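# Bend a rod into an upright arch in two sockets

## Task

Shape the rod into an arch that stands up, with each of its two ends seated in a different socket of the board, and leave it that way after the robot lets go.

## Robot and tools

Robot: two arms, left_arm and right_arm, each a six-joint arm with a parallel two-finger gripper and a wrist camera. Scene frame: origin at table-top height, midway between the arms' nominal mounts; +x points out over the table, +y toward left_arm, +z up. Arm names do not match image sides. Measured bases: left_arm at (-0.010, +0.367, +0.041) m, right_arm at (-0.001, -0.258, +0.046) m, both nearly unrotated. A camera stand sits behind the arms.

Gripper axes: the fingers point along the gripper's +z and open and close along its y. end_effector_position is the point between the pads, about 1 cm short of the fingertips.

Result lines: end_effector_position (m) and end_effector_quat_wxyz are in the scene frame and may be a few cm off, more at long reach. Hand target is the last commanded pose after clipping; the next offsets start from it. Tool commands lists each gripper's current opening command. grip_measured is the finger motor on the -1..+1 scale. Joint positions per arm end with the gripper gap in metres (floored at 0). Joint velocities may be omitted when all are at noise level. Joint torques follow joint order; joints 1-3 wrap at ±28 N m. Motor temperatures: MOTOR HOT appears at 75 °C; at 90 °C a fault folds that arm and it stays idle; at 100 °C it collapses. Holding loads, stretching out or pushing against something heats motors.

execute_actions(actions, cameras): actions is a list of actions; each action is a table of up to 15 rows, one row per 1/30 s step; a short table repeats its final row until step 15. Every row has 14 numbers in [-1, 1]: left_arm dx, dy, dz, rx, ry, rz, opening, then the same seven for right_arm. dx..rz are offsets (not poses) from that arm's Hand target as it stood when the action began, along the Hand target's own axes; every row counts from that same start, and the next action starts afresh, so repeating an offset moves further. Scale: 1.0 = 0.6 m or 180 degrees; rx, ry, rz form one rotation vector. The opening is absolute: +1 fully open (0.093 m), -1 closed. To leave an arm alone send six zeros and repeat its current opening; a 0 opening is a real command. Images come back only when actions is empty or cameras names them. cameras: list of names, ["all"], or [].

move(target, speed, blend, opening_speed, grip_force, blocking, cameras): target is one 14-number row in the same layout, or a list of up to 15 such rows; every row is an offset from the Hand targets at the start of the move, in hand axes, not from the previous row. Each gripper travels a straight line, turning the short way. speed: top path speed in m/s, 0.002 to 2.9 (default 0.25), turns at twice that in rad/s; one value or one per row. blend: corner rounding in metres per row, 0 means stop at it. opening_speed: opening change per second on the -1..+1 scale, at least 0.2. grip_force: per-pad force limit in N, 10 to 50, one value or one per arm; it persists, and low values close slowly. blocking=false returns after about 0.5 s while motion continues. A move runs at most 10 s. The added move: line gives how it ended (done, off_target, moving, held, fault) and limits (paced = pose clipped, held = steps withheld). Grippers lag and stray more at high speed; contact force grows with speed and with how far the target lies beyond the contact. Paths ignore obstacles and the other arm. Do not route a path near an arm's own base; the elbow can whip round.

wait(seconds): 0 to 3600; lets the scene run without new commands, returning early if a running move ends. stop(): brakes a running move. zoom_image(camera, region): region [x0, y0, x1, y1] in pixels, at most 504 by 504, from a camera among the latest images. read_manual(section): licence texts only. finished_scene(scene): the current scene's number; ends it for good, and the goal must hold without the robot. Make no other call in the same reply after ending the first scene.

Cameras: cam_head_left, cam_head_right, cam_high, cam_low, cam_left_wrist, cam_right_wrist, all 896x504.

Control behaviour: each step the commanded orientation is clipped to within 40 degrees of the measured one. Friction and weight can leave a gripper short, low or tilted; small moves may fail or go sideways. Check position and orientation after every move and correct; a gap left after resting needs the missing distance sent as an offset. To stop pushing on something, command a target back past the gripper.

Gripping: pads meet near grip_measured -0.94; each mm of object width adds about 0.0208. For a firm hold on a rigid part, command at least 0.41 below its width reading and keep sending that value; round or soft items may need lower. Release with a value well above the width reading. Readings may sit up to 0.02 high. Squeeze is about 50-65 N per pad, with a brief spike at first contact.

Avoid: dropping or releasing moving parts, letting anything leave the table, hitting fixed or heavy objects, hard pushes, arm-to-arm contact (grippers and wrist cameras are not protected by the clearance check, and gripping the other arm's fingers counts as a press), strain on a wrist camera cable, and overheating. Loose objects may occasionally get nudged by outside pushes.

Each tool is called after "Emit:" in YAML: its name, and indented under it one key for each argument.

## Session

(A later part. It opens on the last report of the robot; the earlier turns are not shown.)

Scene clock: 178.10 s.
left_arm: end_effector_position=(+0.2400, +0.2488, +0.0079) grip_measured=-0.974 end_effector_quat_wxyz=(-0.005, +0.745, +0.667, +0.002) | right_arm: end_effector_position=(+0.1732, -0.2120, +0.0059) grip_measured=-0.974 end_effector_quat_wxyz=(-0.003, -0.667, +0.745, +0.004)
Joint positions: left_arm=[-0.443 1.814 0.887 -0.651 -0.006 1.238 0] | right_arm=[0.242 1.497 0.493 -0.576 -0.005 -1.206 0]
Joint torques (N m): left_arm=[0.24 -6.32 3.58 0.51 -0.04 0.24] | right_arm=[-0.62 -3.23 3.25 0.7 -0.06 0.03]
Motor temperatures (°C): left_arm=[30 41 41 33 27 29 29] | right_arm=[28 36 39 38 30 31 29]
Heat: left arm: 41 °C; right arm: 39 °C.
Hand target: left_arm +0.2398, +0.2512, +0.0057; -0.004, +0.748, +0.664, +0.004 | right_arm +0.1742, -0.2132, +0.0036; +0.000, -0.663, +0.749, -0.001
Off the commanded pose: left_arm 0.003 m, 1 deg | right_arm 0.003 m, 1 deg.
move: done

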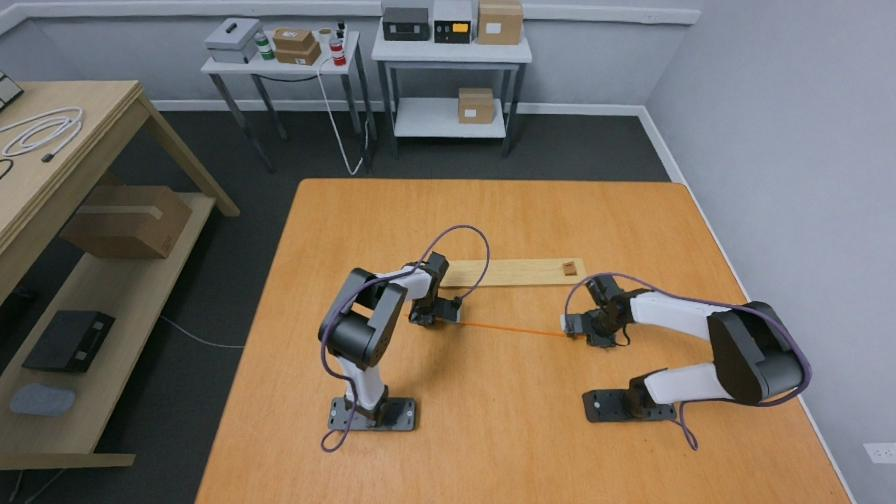

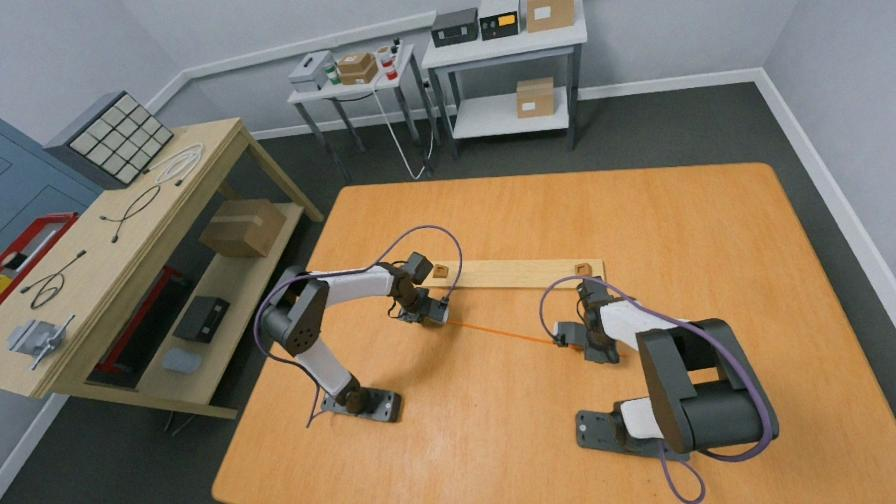

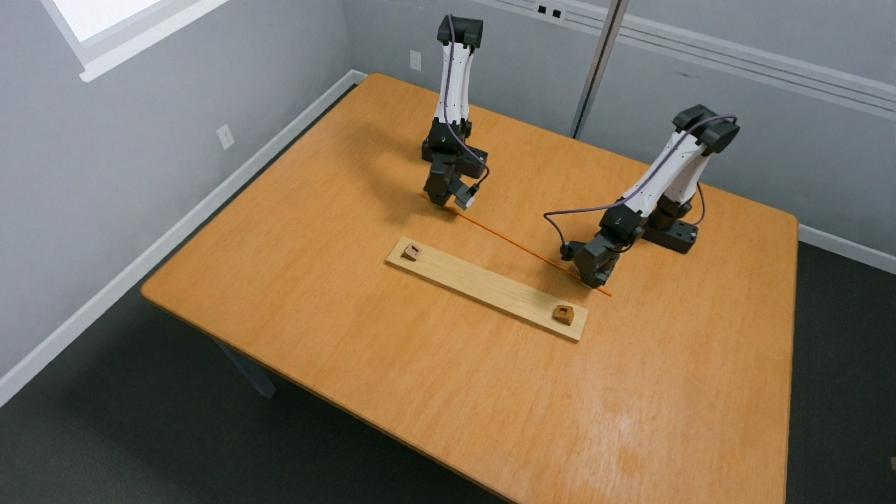

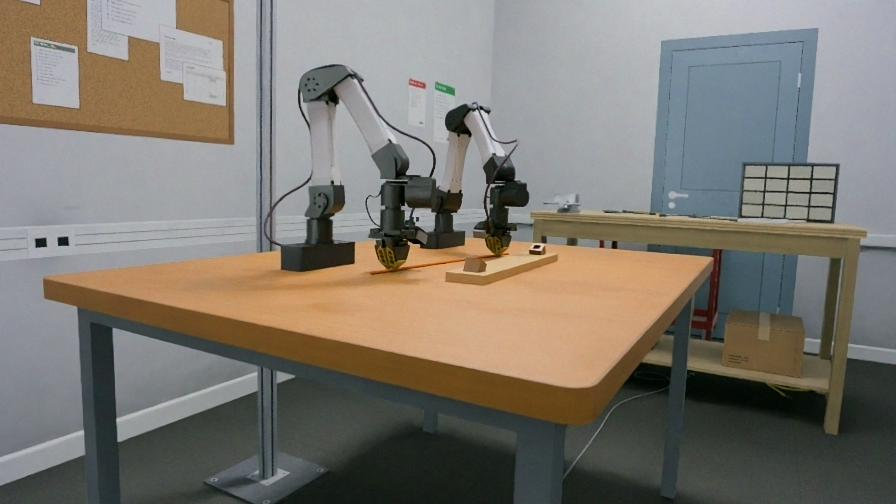

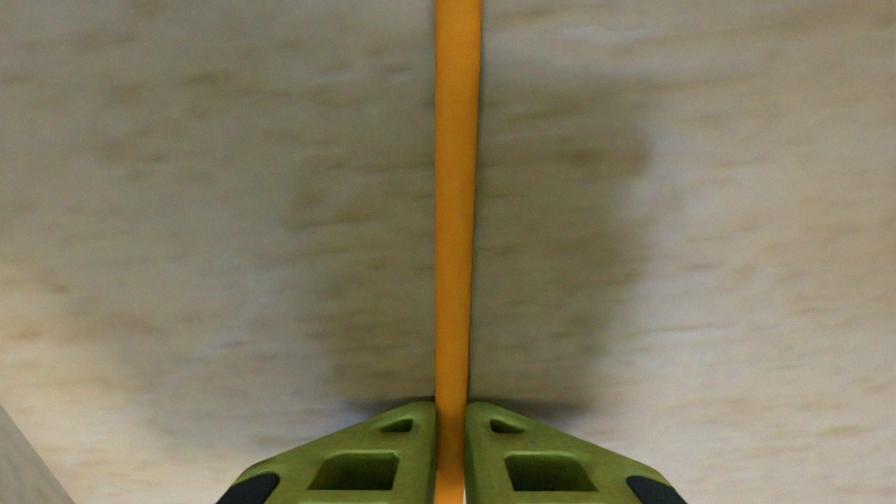

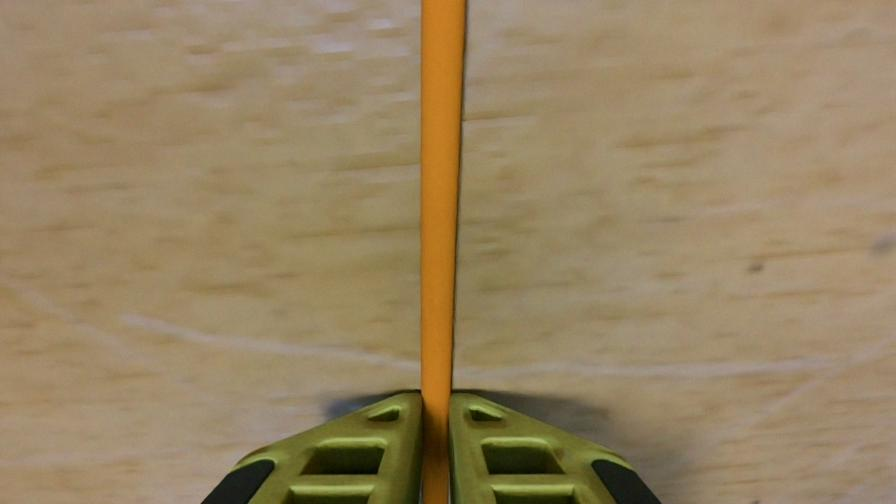

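Emit:
move:
  target:
    - [0,0,-0.2,0,0,0,-1, 0,0,-0.2,0,0,0,-1]
    - [0.0163,0.225,-0.4238,0,0,-0.0378,-1, -0.0285,-0.3338,-0.4273,0,0,-0.0389,-1]
  speed: 0.2
  blend: [0.03,0]
  cameras: ["all"]

Scene clock: 203.00 s.
left_arm: end_effector_position=(+0.3719, +0.2429, +0.2524) grip_measured=-0.976 end_effector_quat_wxyz=(+0.066, +0.703, +0.707, +0.042) | right_arm: end_effector_position=(+0.3734, -0.2183, +0.2546) grip_measured=-0.974 end_effector_quat_wxyz=(-0.046, +0.705, -0.707, +0.042)
Joint positions: left_arm=[-0.319 2.01 2.172 -1.577 -0.017 1.247 0] | right_arm=[0.098 1.918 2.032 -1.56 0.008 -1.459 0]
Joint torques (N m): left_arm=[0.05 -8.29 7.86 0.64 0.04 0.18] | right_arm=[-1.16 -7.08 7.51 0.6 -0.18 -0.15]
Heat: left arm: 41 °C; right arm: 39 °C.
Hand target: left_arm +0.3749, +0.2422, +0.2599; -0.004, +0.707, +0.707, +0.004 | right_arm +0.3749, -0.2200, +0.2602; +0.000, +0.707, -0.707, +0.001
Off the commanded pose: left_arm 0.008 m, 9 deg | right_arm 0.006 m, 7 deg.
joint sent to its limit (left arm) — joint 4 (wrist pitch), lower limit. The joint targets are off in orientation, not in position.
joint sent to its limit (right arm) — joint 4 (wrist pitch), lower limit. The joint targets are off in orientation, not in position.
move: off_target (left_arm, right_arm)

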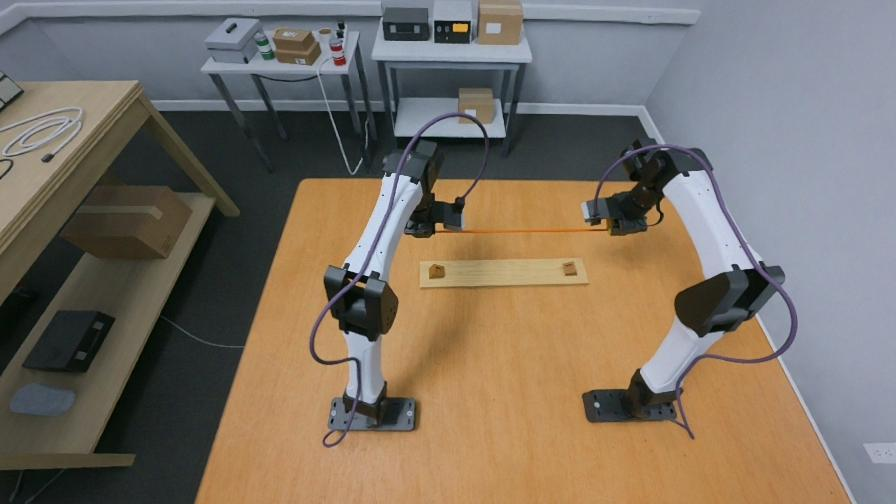

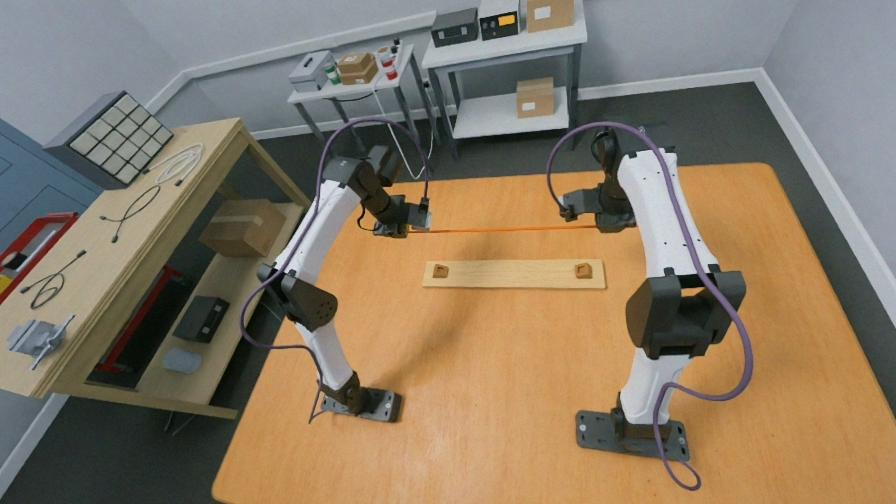

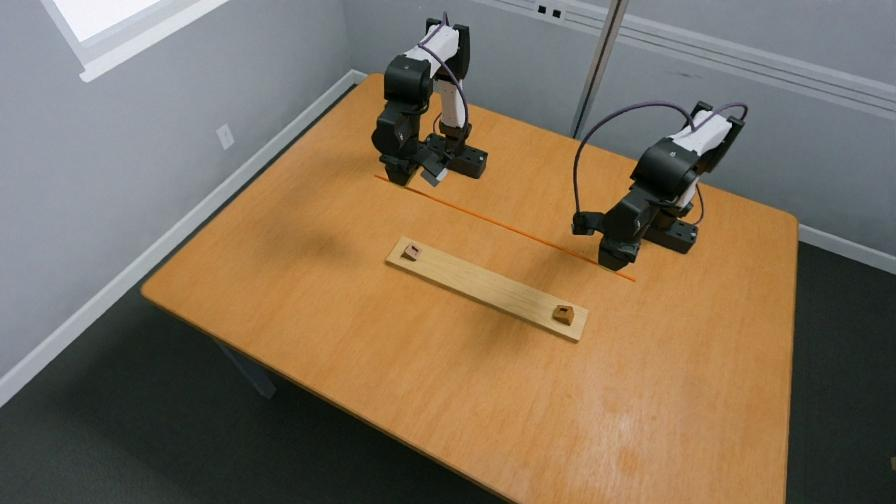

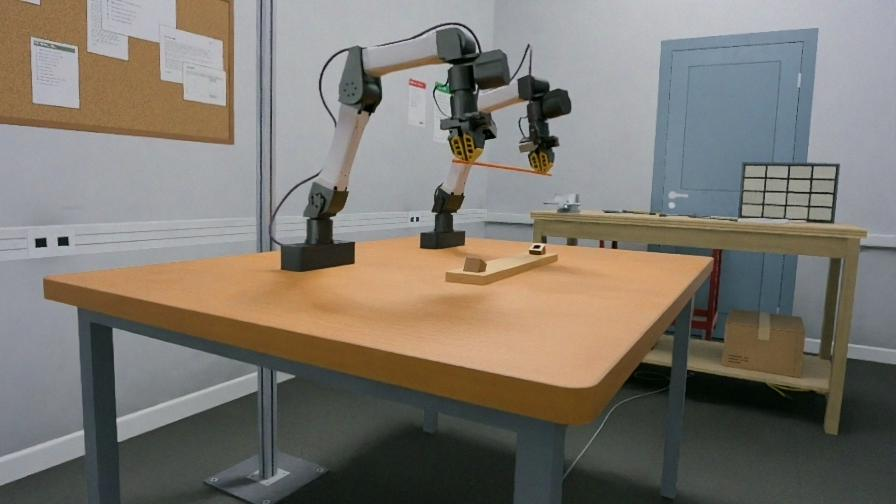

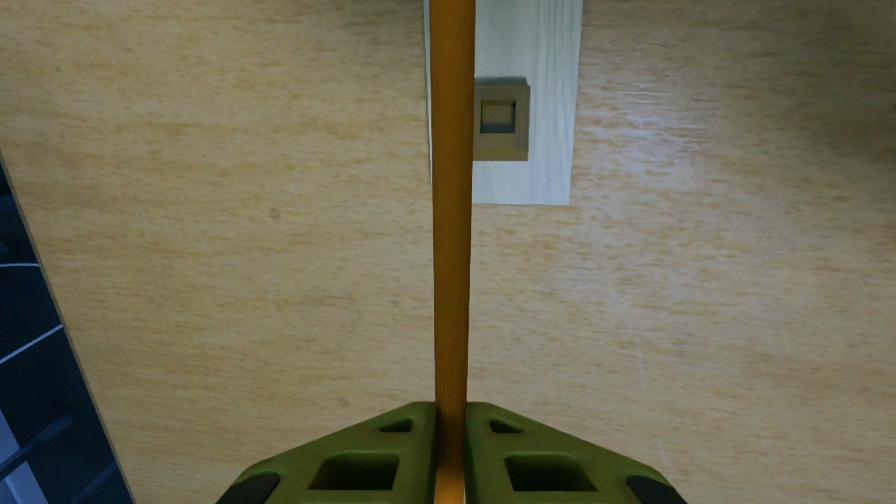

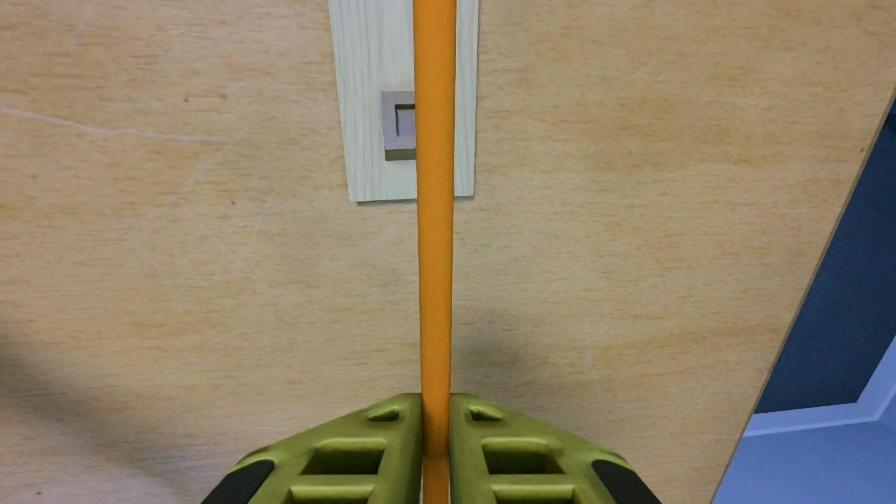

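Emit:
move:
  target:
    - [-0.0012,0.0052,0.0732,0,-0.1147,0,-1, -0.0037,-0.0035,0.0737,0,-0.1111,0,-1]
    - [-0.0215,0.0052,0.1063,0,-0.2258,0,-1, -0.0237,-0.0035,0.107,0,-0.2222,0,-1]
  speed: 0.15
  blend: [0.02,0]
  cameras: ["all"]

Scene clock: 230.60 s.
left_arm: end_effector_position=(+0.3773, +0.2349, +0.1780) grip_measured=-0.976 end_effector_quat_wxyz=(+0.207, +0.661, +0.680, -0.243) | right_arm: end_effector_position=(+0.3739, -0.2102, +0.1949) grip_measured=-0.974 end_effector_quat_wxyz=(-0.217, +0.670, -0.672, -0.229)
Joint positions: left_arm=[-0.075 2.055 1.809 -1.317 0.649 1.463 0] | right_arm=[-0.151 2.034 1.824 -1.481 -0.632 -1.746 0]
Joint torques (N m): left_arm=[0.02 -12.45 4.68 0.58 0.76 0.25] | right_arm=[-1.09 -7.68 4.26 0.36 -1.07 -0.23]
Heat: left arm: 44 °C; right arm: 42 °C.
Hand target: left_arm +0.3781, +0.2300, +0.1960; +0.242, +0.665, +0.664, -0.242 | right_arm +0.3771, -0.2059, +0.1959; -0.241, +0.665, -0.664, -0.241
Off the commanded pose: left_arm 0.019 m, 4 deg | right_arm 0.005 m, 3 deg.
move: off_target (left_arm, right_arm)

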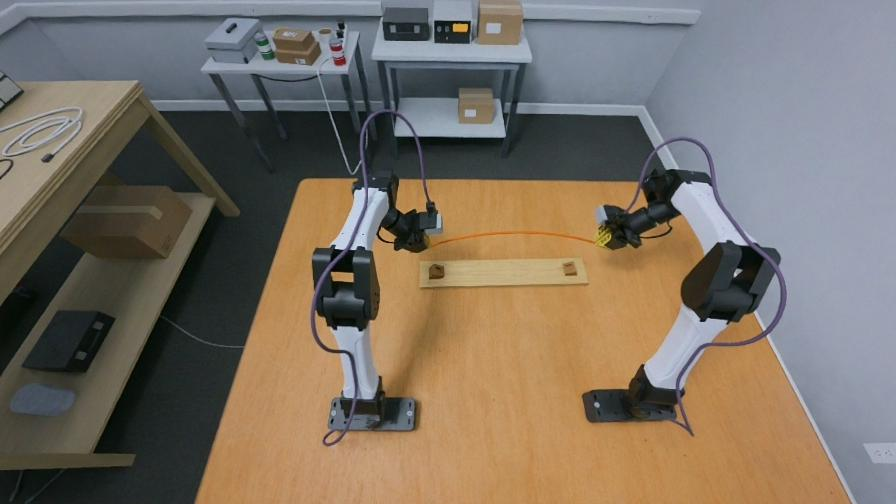

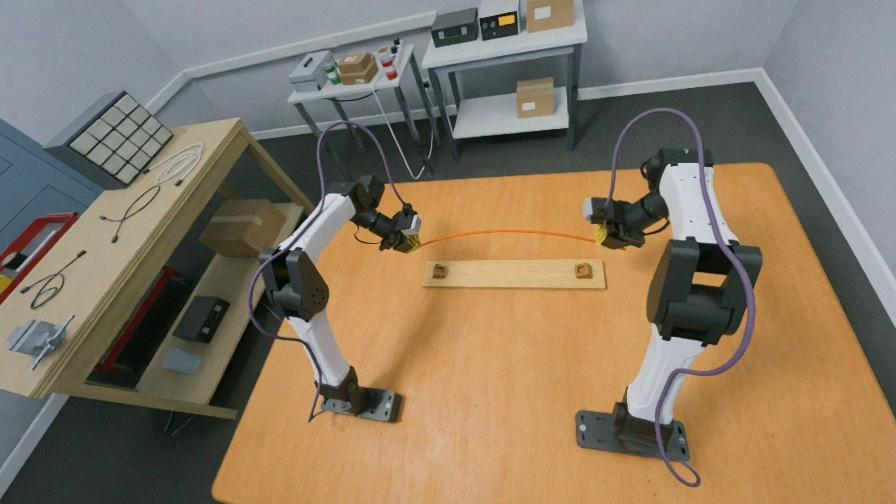

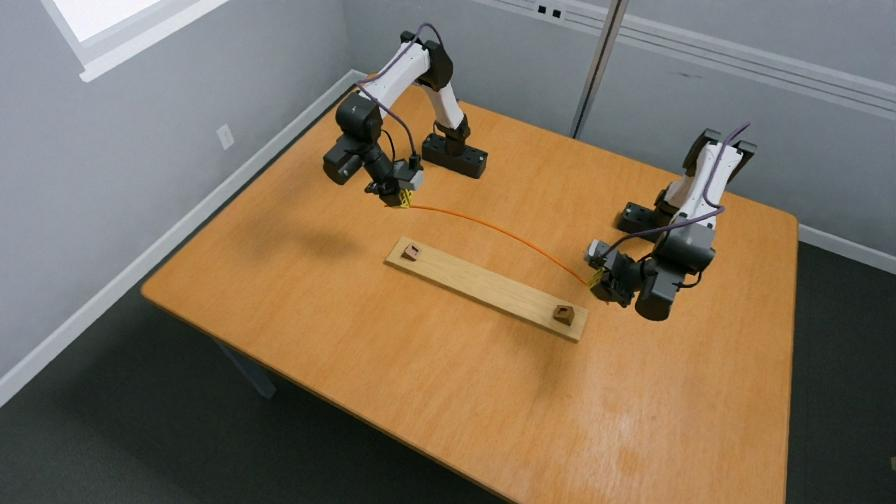

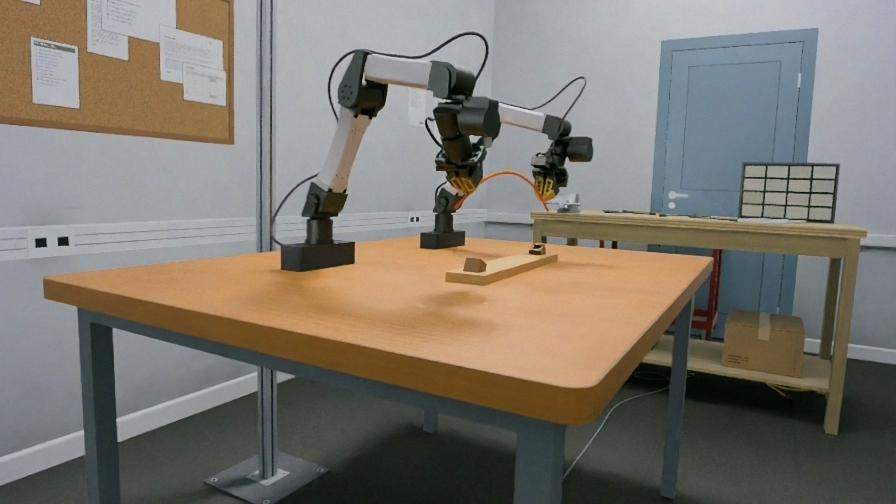

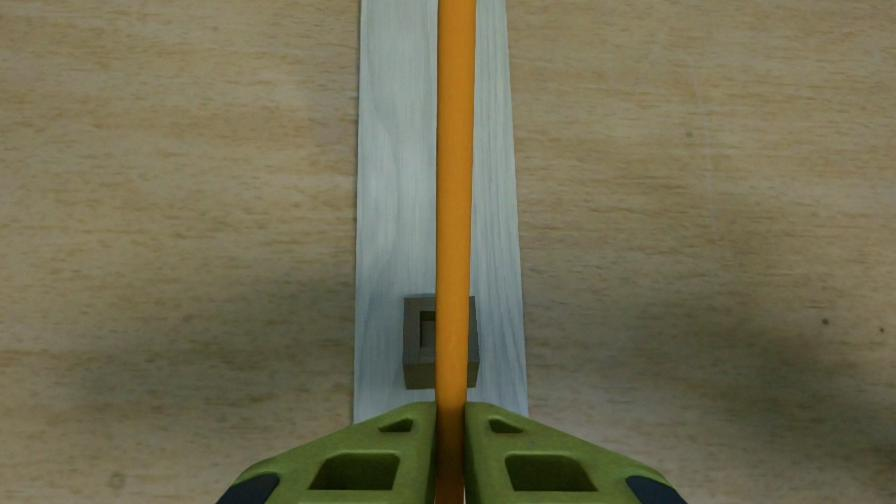

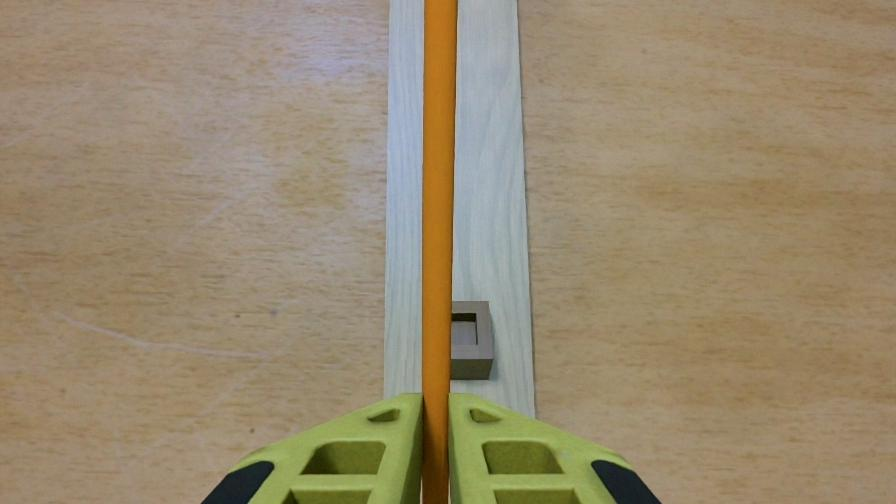

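Emit:
move:
  target: [-0.0067,-0.005,0.0405,0,-0.0833,0,-1, 0.0027,-0.0167,0.0522,0,-0.0833,0,-1]
  speed: 0.15
  cameras: ["all"]

Scene clock: 265.50 s.
left_arm: end_effector_position=(+0.3746, +0.2207, +0.1577) grip_measured=-0.976 end_effector_quat_wxyz=(+0.286, +0.627, +0.651, -0.320) | right_arm: end_effector_position=(+0.3846, -0.1956, +0.1657) grip_measured=-0.974 end_effector_quat_wxyz=(-0.296, +0.639, -0.639, -0.308)
Joint positions: left_arm=[-0.039 2.054 1.616 -1.129 0.887 1.491 0] | right_arm=[-0.184 2.137 1.746 -1.409 -0.861 -1.849 0]
Joint torques (N m): left_arm=[-0.72 -12.31 4.67 0.56 1.08 0.2] | right_arm=[-0.32 -8.18 4.08 0.08 -1.39 -0.18]
Motor temperatures (°C): left_arm=[30 53 41 31 29 29 31] | right_arm=[28 43 40 35 31 31 30]
Heat: left arm: 53 °C; right arm: 43 °C.
Hand target: left_arm +0.3750, +0.2113, +0.1801; +0.327, +0.627, +0.627, -0.327 | right_arm +0.3871, -0.1871, +0.1708; -0.326, +0.628, -0.627, -0.326
Off the commanded pose: left_arm 0.024 m, 5 deg | right_arm 0.010 m, 4 deg.
move: off_target (left_arm, right_arm)

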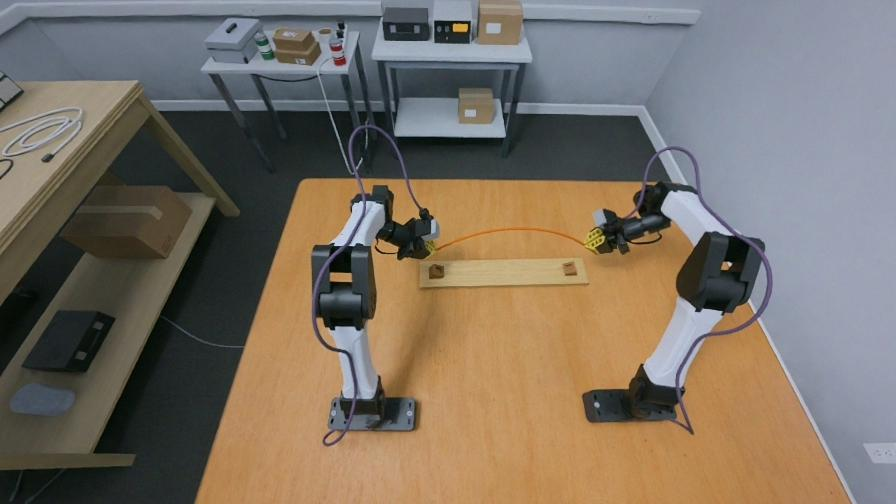

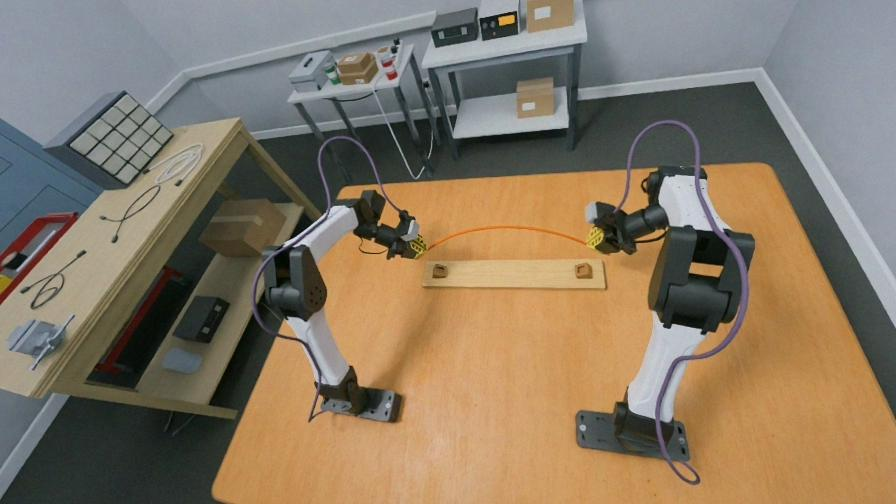

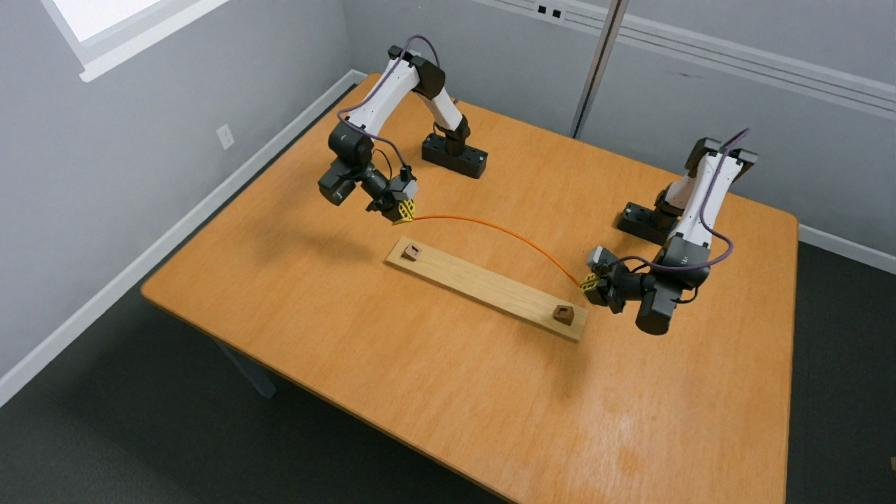

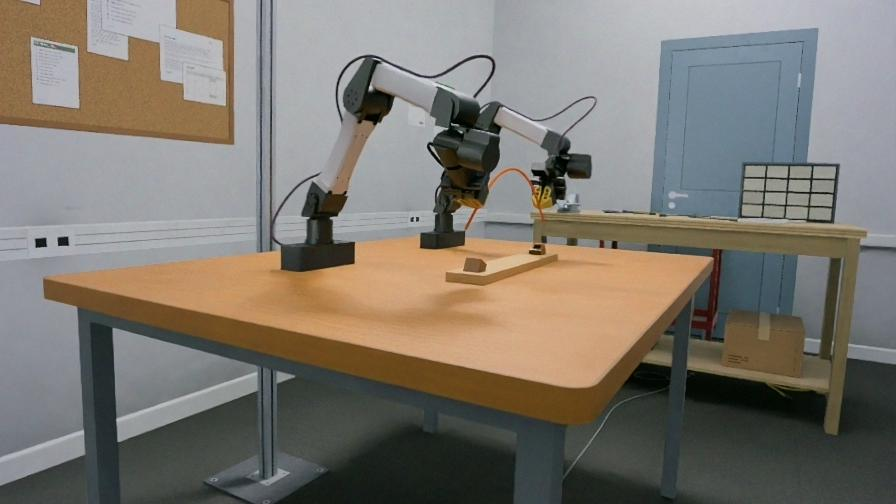

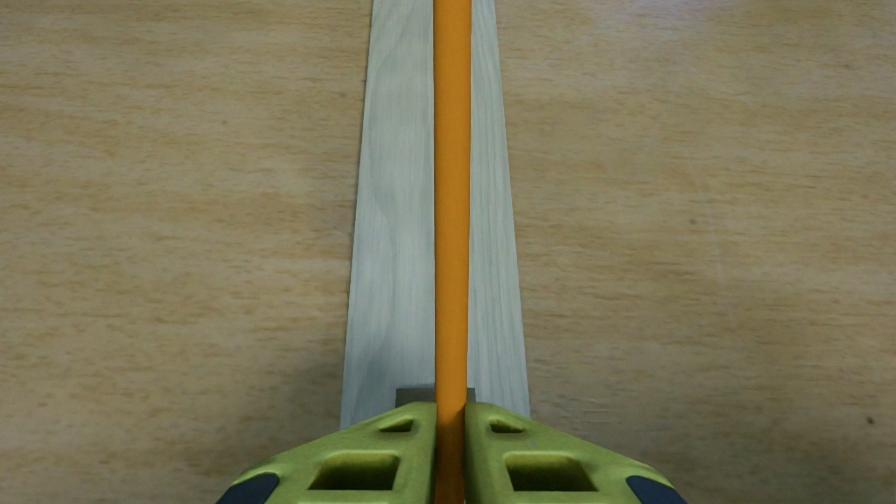

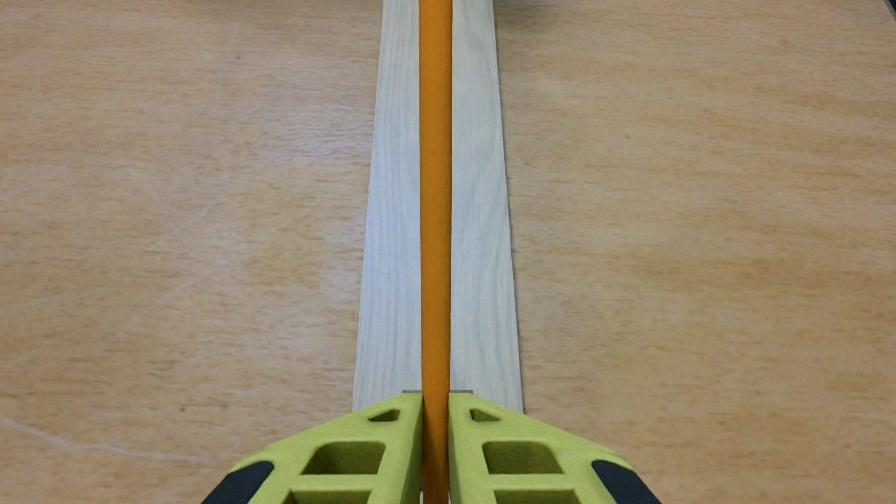

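Emit:
move:
  target: [-0.0063,0.0083,0.0703,-0.0094,-0.0833,0.0167,-1, 0.006,0,0.0778,0,-0.0833,0,-1]
  speed: 0.15
  cameras: ["all"]

Emit:
zoom_image:
  camera: "cam_low"
  region: [420, 140, 620, 300]

Emit:
zoom_image:
  camera: "cam_high"
  region: [370, 180, 640, 350]

Emit:
zoom_image:
  camera: "cam_head_right"
  region: [390, 200, 650, 320]

Scene clock: 280.30 s.
left_arm: end_effector_position=(+0.3855, +0.1902, +0.1427) grip_measured=-0.976 end_effector_quat_wxyz=(+0.400, +0.590, +0.597, -0.369) | right_arm: end_effector_position=(+0.3877, -0.1688, +0.1350) grip_measured=-0.974 end_effector_quat_wxyz=(-0.386, +0.587, -0.599, -0.386)
Joint positions: left_arm=[-0.057 2.054 1.387 -0.671 1.138 1.35 0] | right_arm=[-0.177 2.237 1.615 -1.286 -1.127 -1.931 0]
Joint torques (N m): left_arm=[-2.92 -10.54 4.67 1.03 1.11 -0.01] | right_arm=[2.36 -8.75 3.73 -0.1 -1.37 -0.15]
Motor temperatures (°C): left_arm=[30 56 41 31 30 29 31] | right_arm=[28 43 40 35 32 31 30]
Heat: left arm: 56 °C; right arm: 43 °C.
Hand target: left_arm +0.3800, +0.1745, +0.1590; +0.423, +0.591, +0.567, -0.388 | right_arm +0.3871, -0.1509, +0.1411; -0.405, +0.580, -0.579, -0.405
Off the commanded pose: left_arm 0.023 m, 5 deg | right_arm 0.019 m, 4 deg.
move: off_target (left_arm, right_arm)

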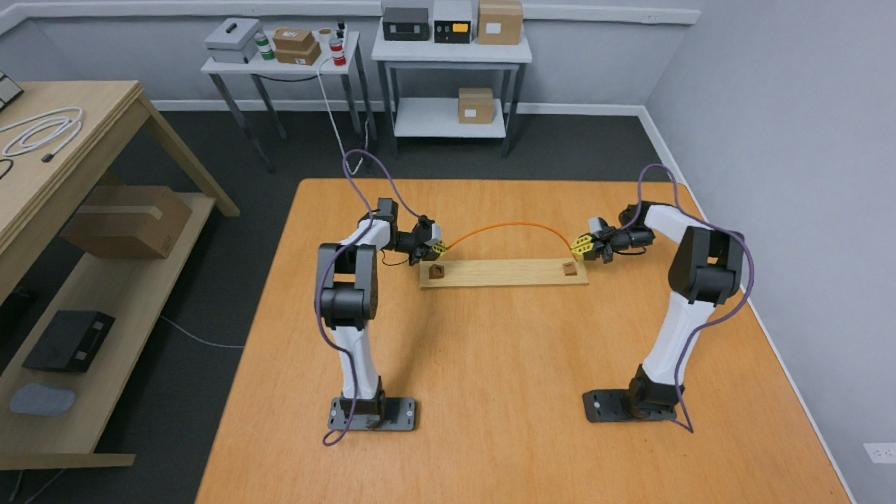

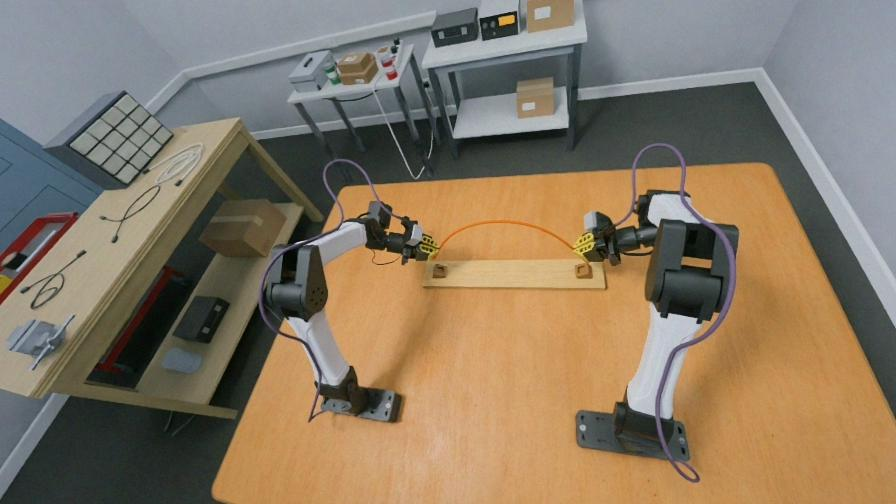

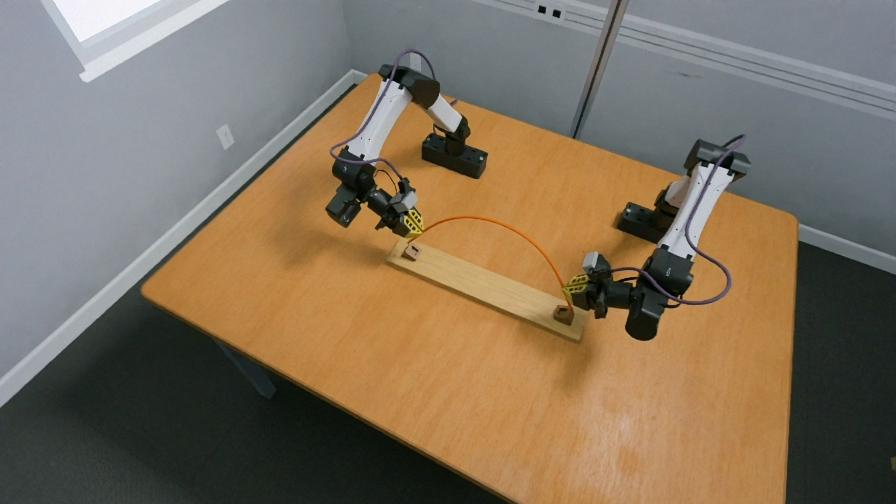

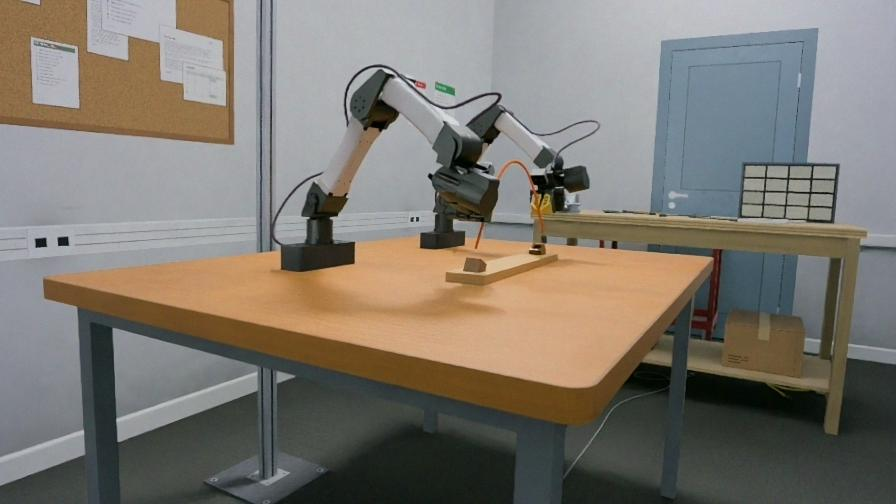

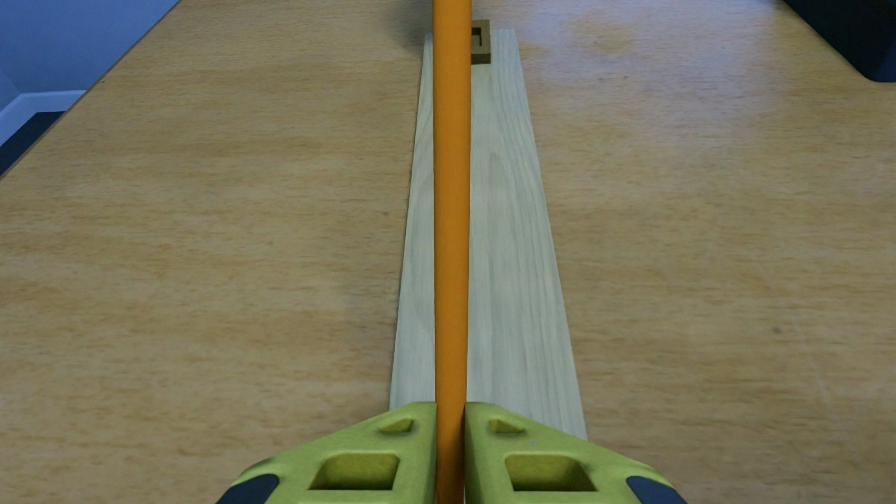

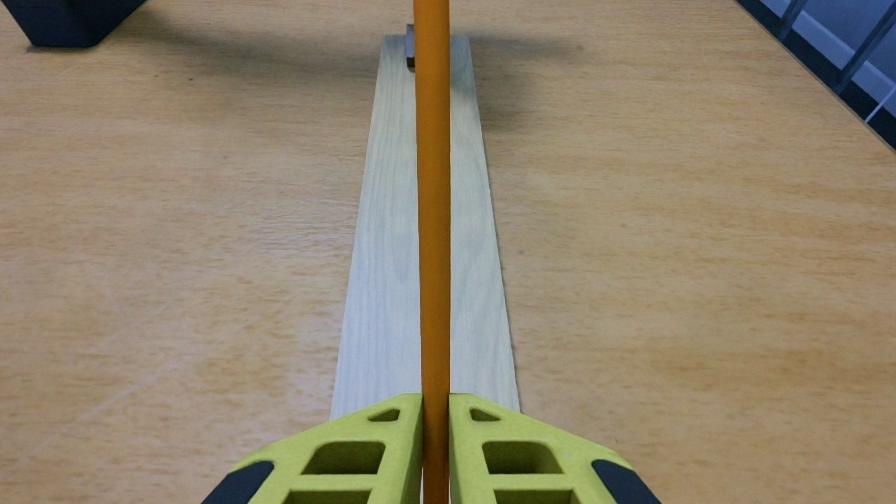

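Scaled by 2.520 from the camera's image (finer frame: 1280x720).

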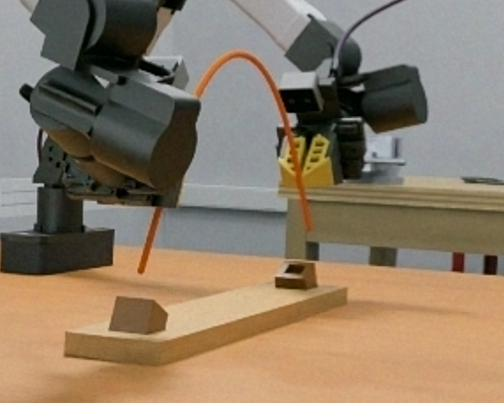

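Scaled by 1.867 from the camera's image (finer frame: 1280x720).

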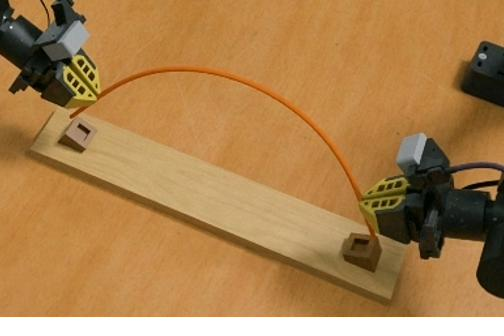

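Scaled by 1.938 from the camera's image (finer frame: 1280x720).

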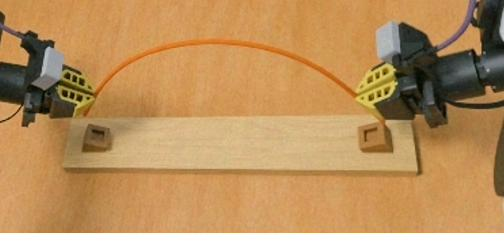

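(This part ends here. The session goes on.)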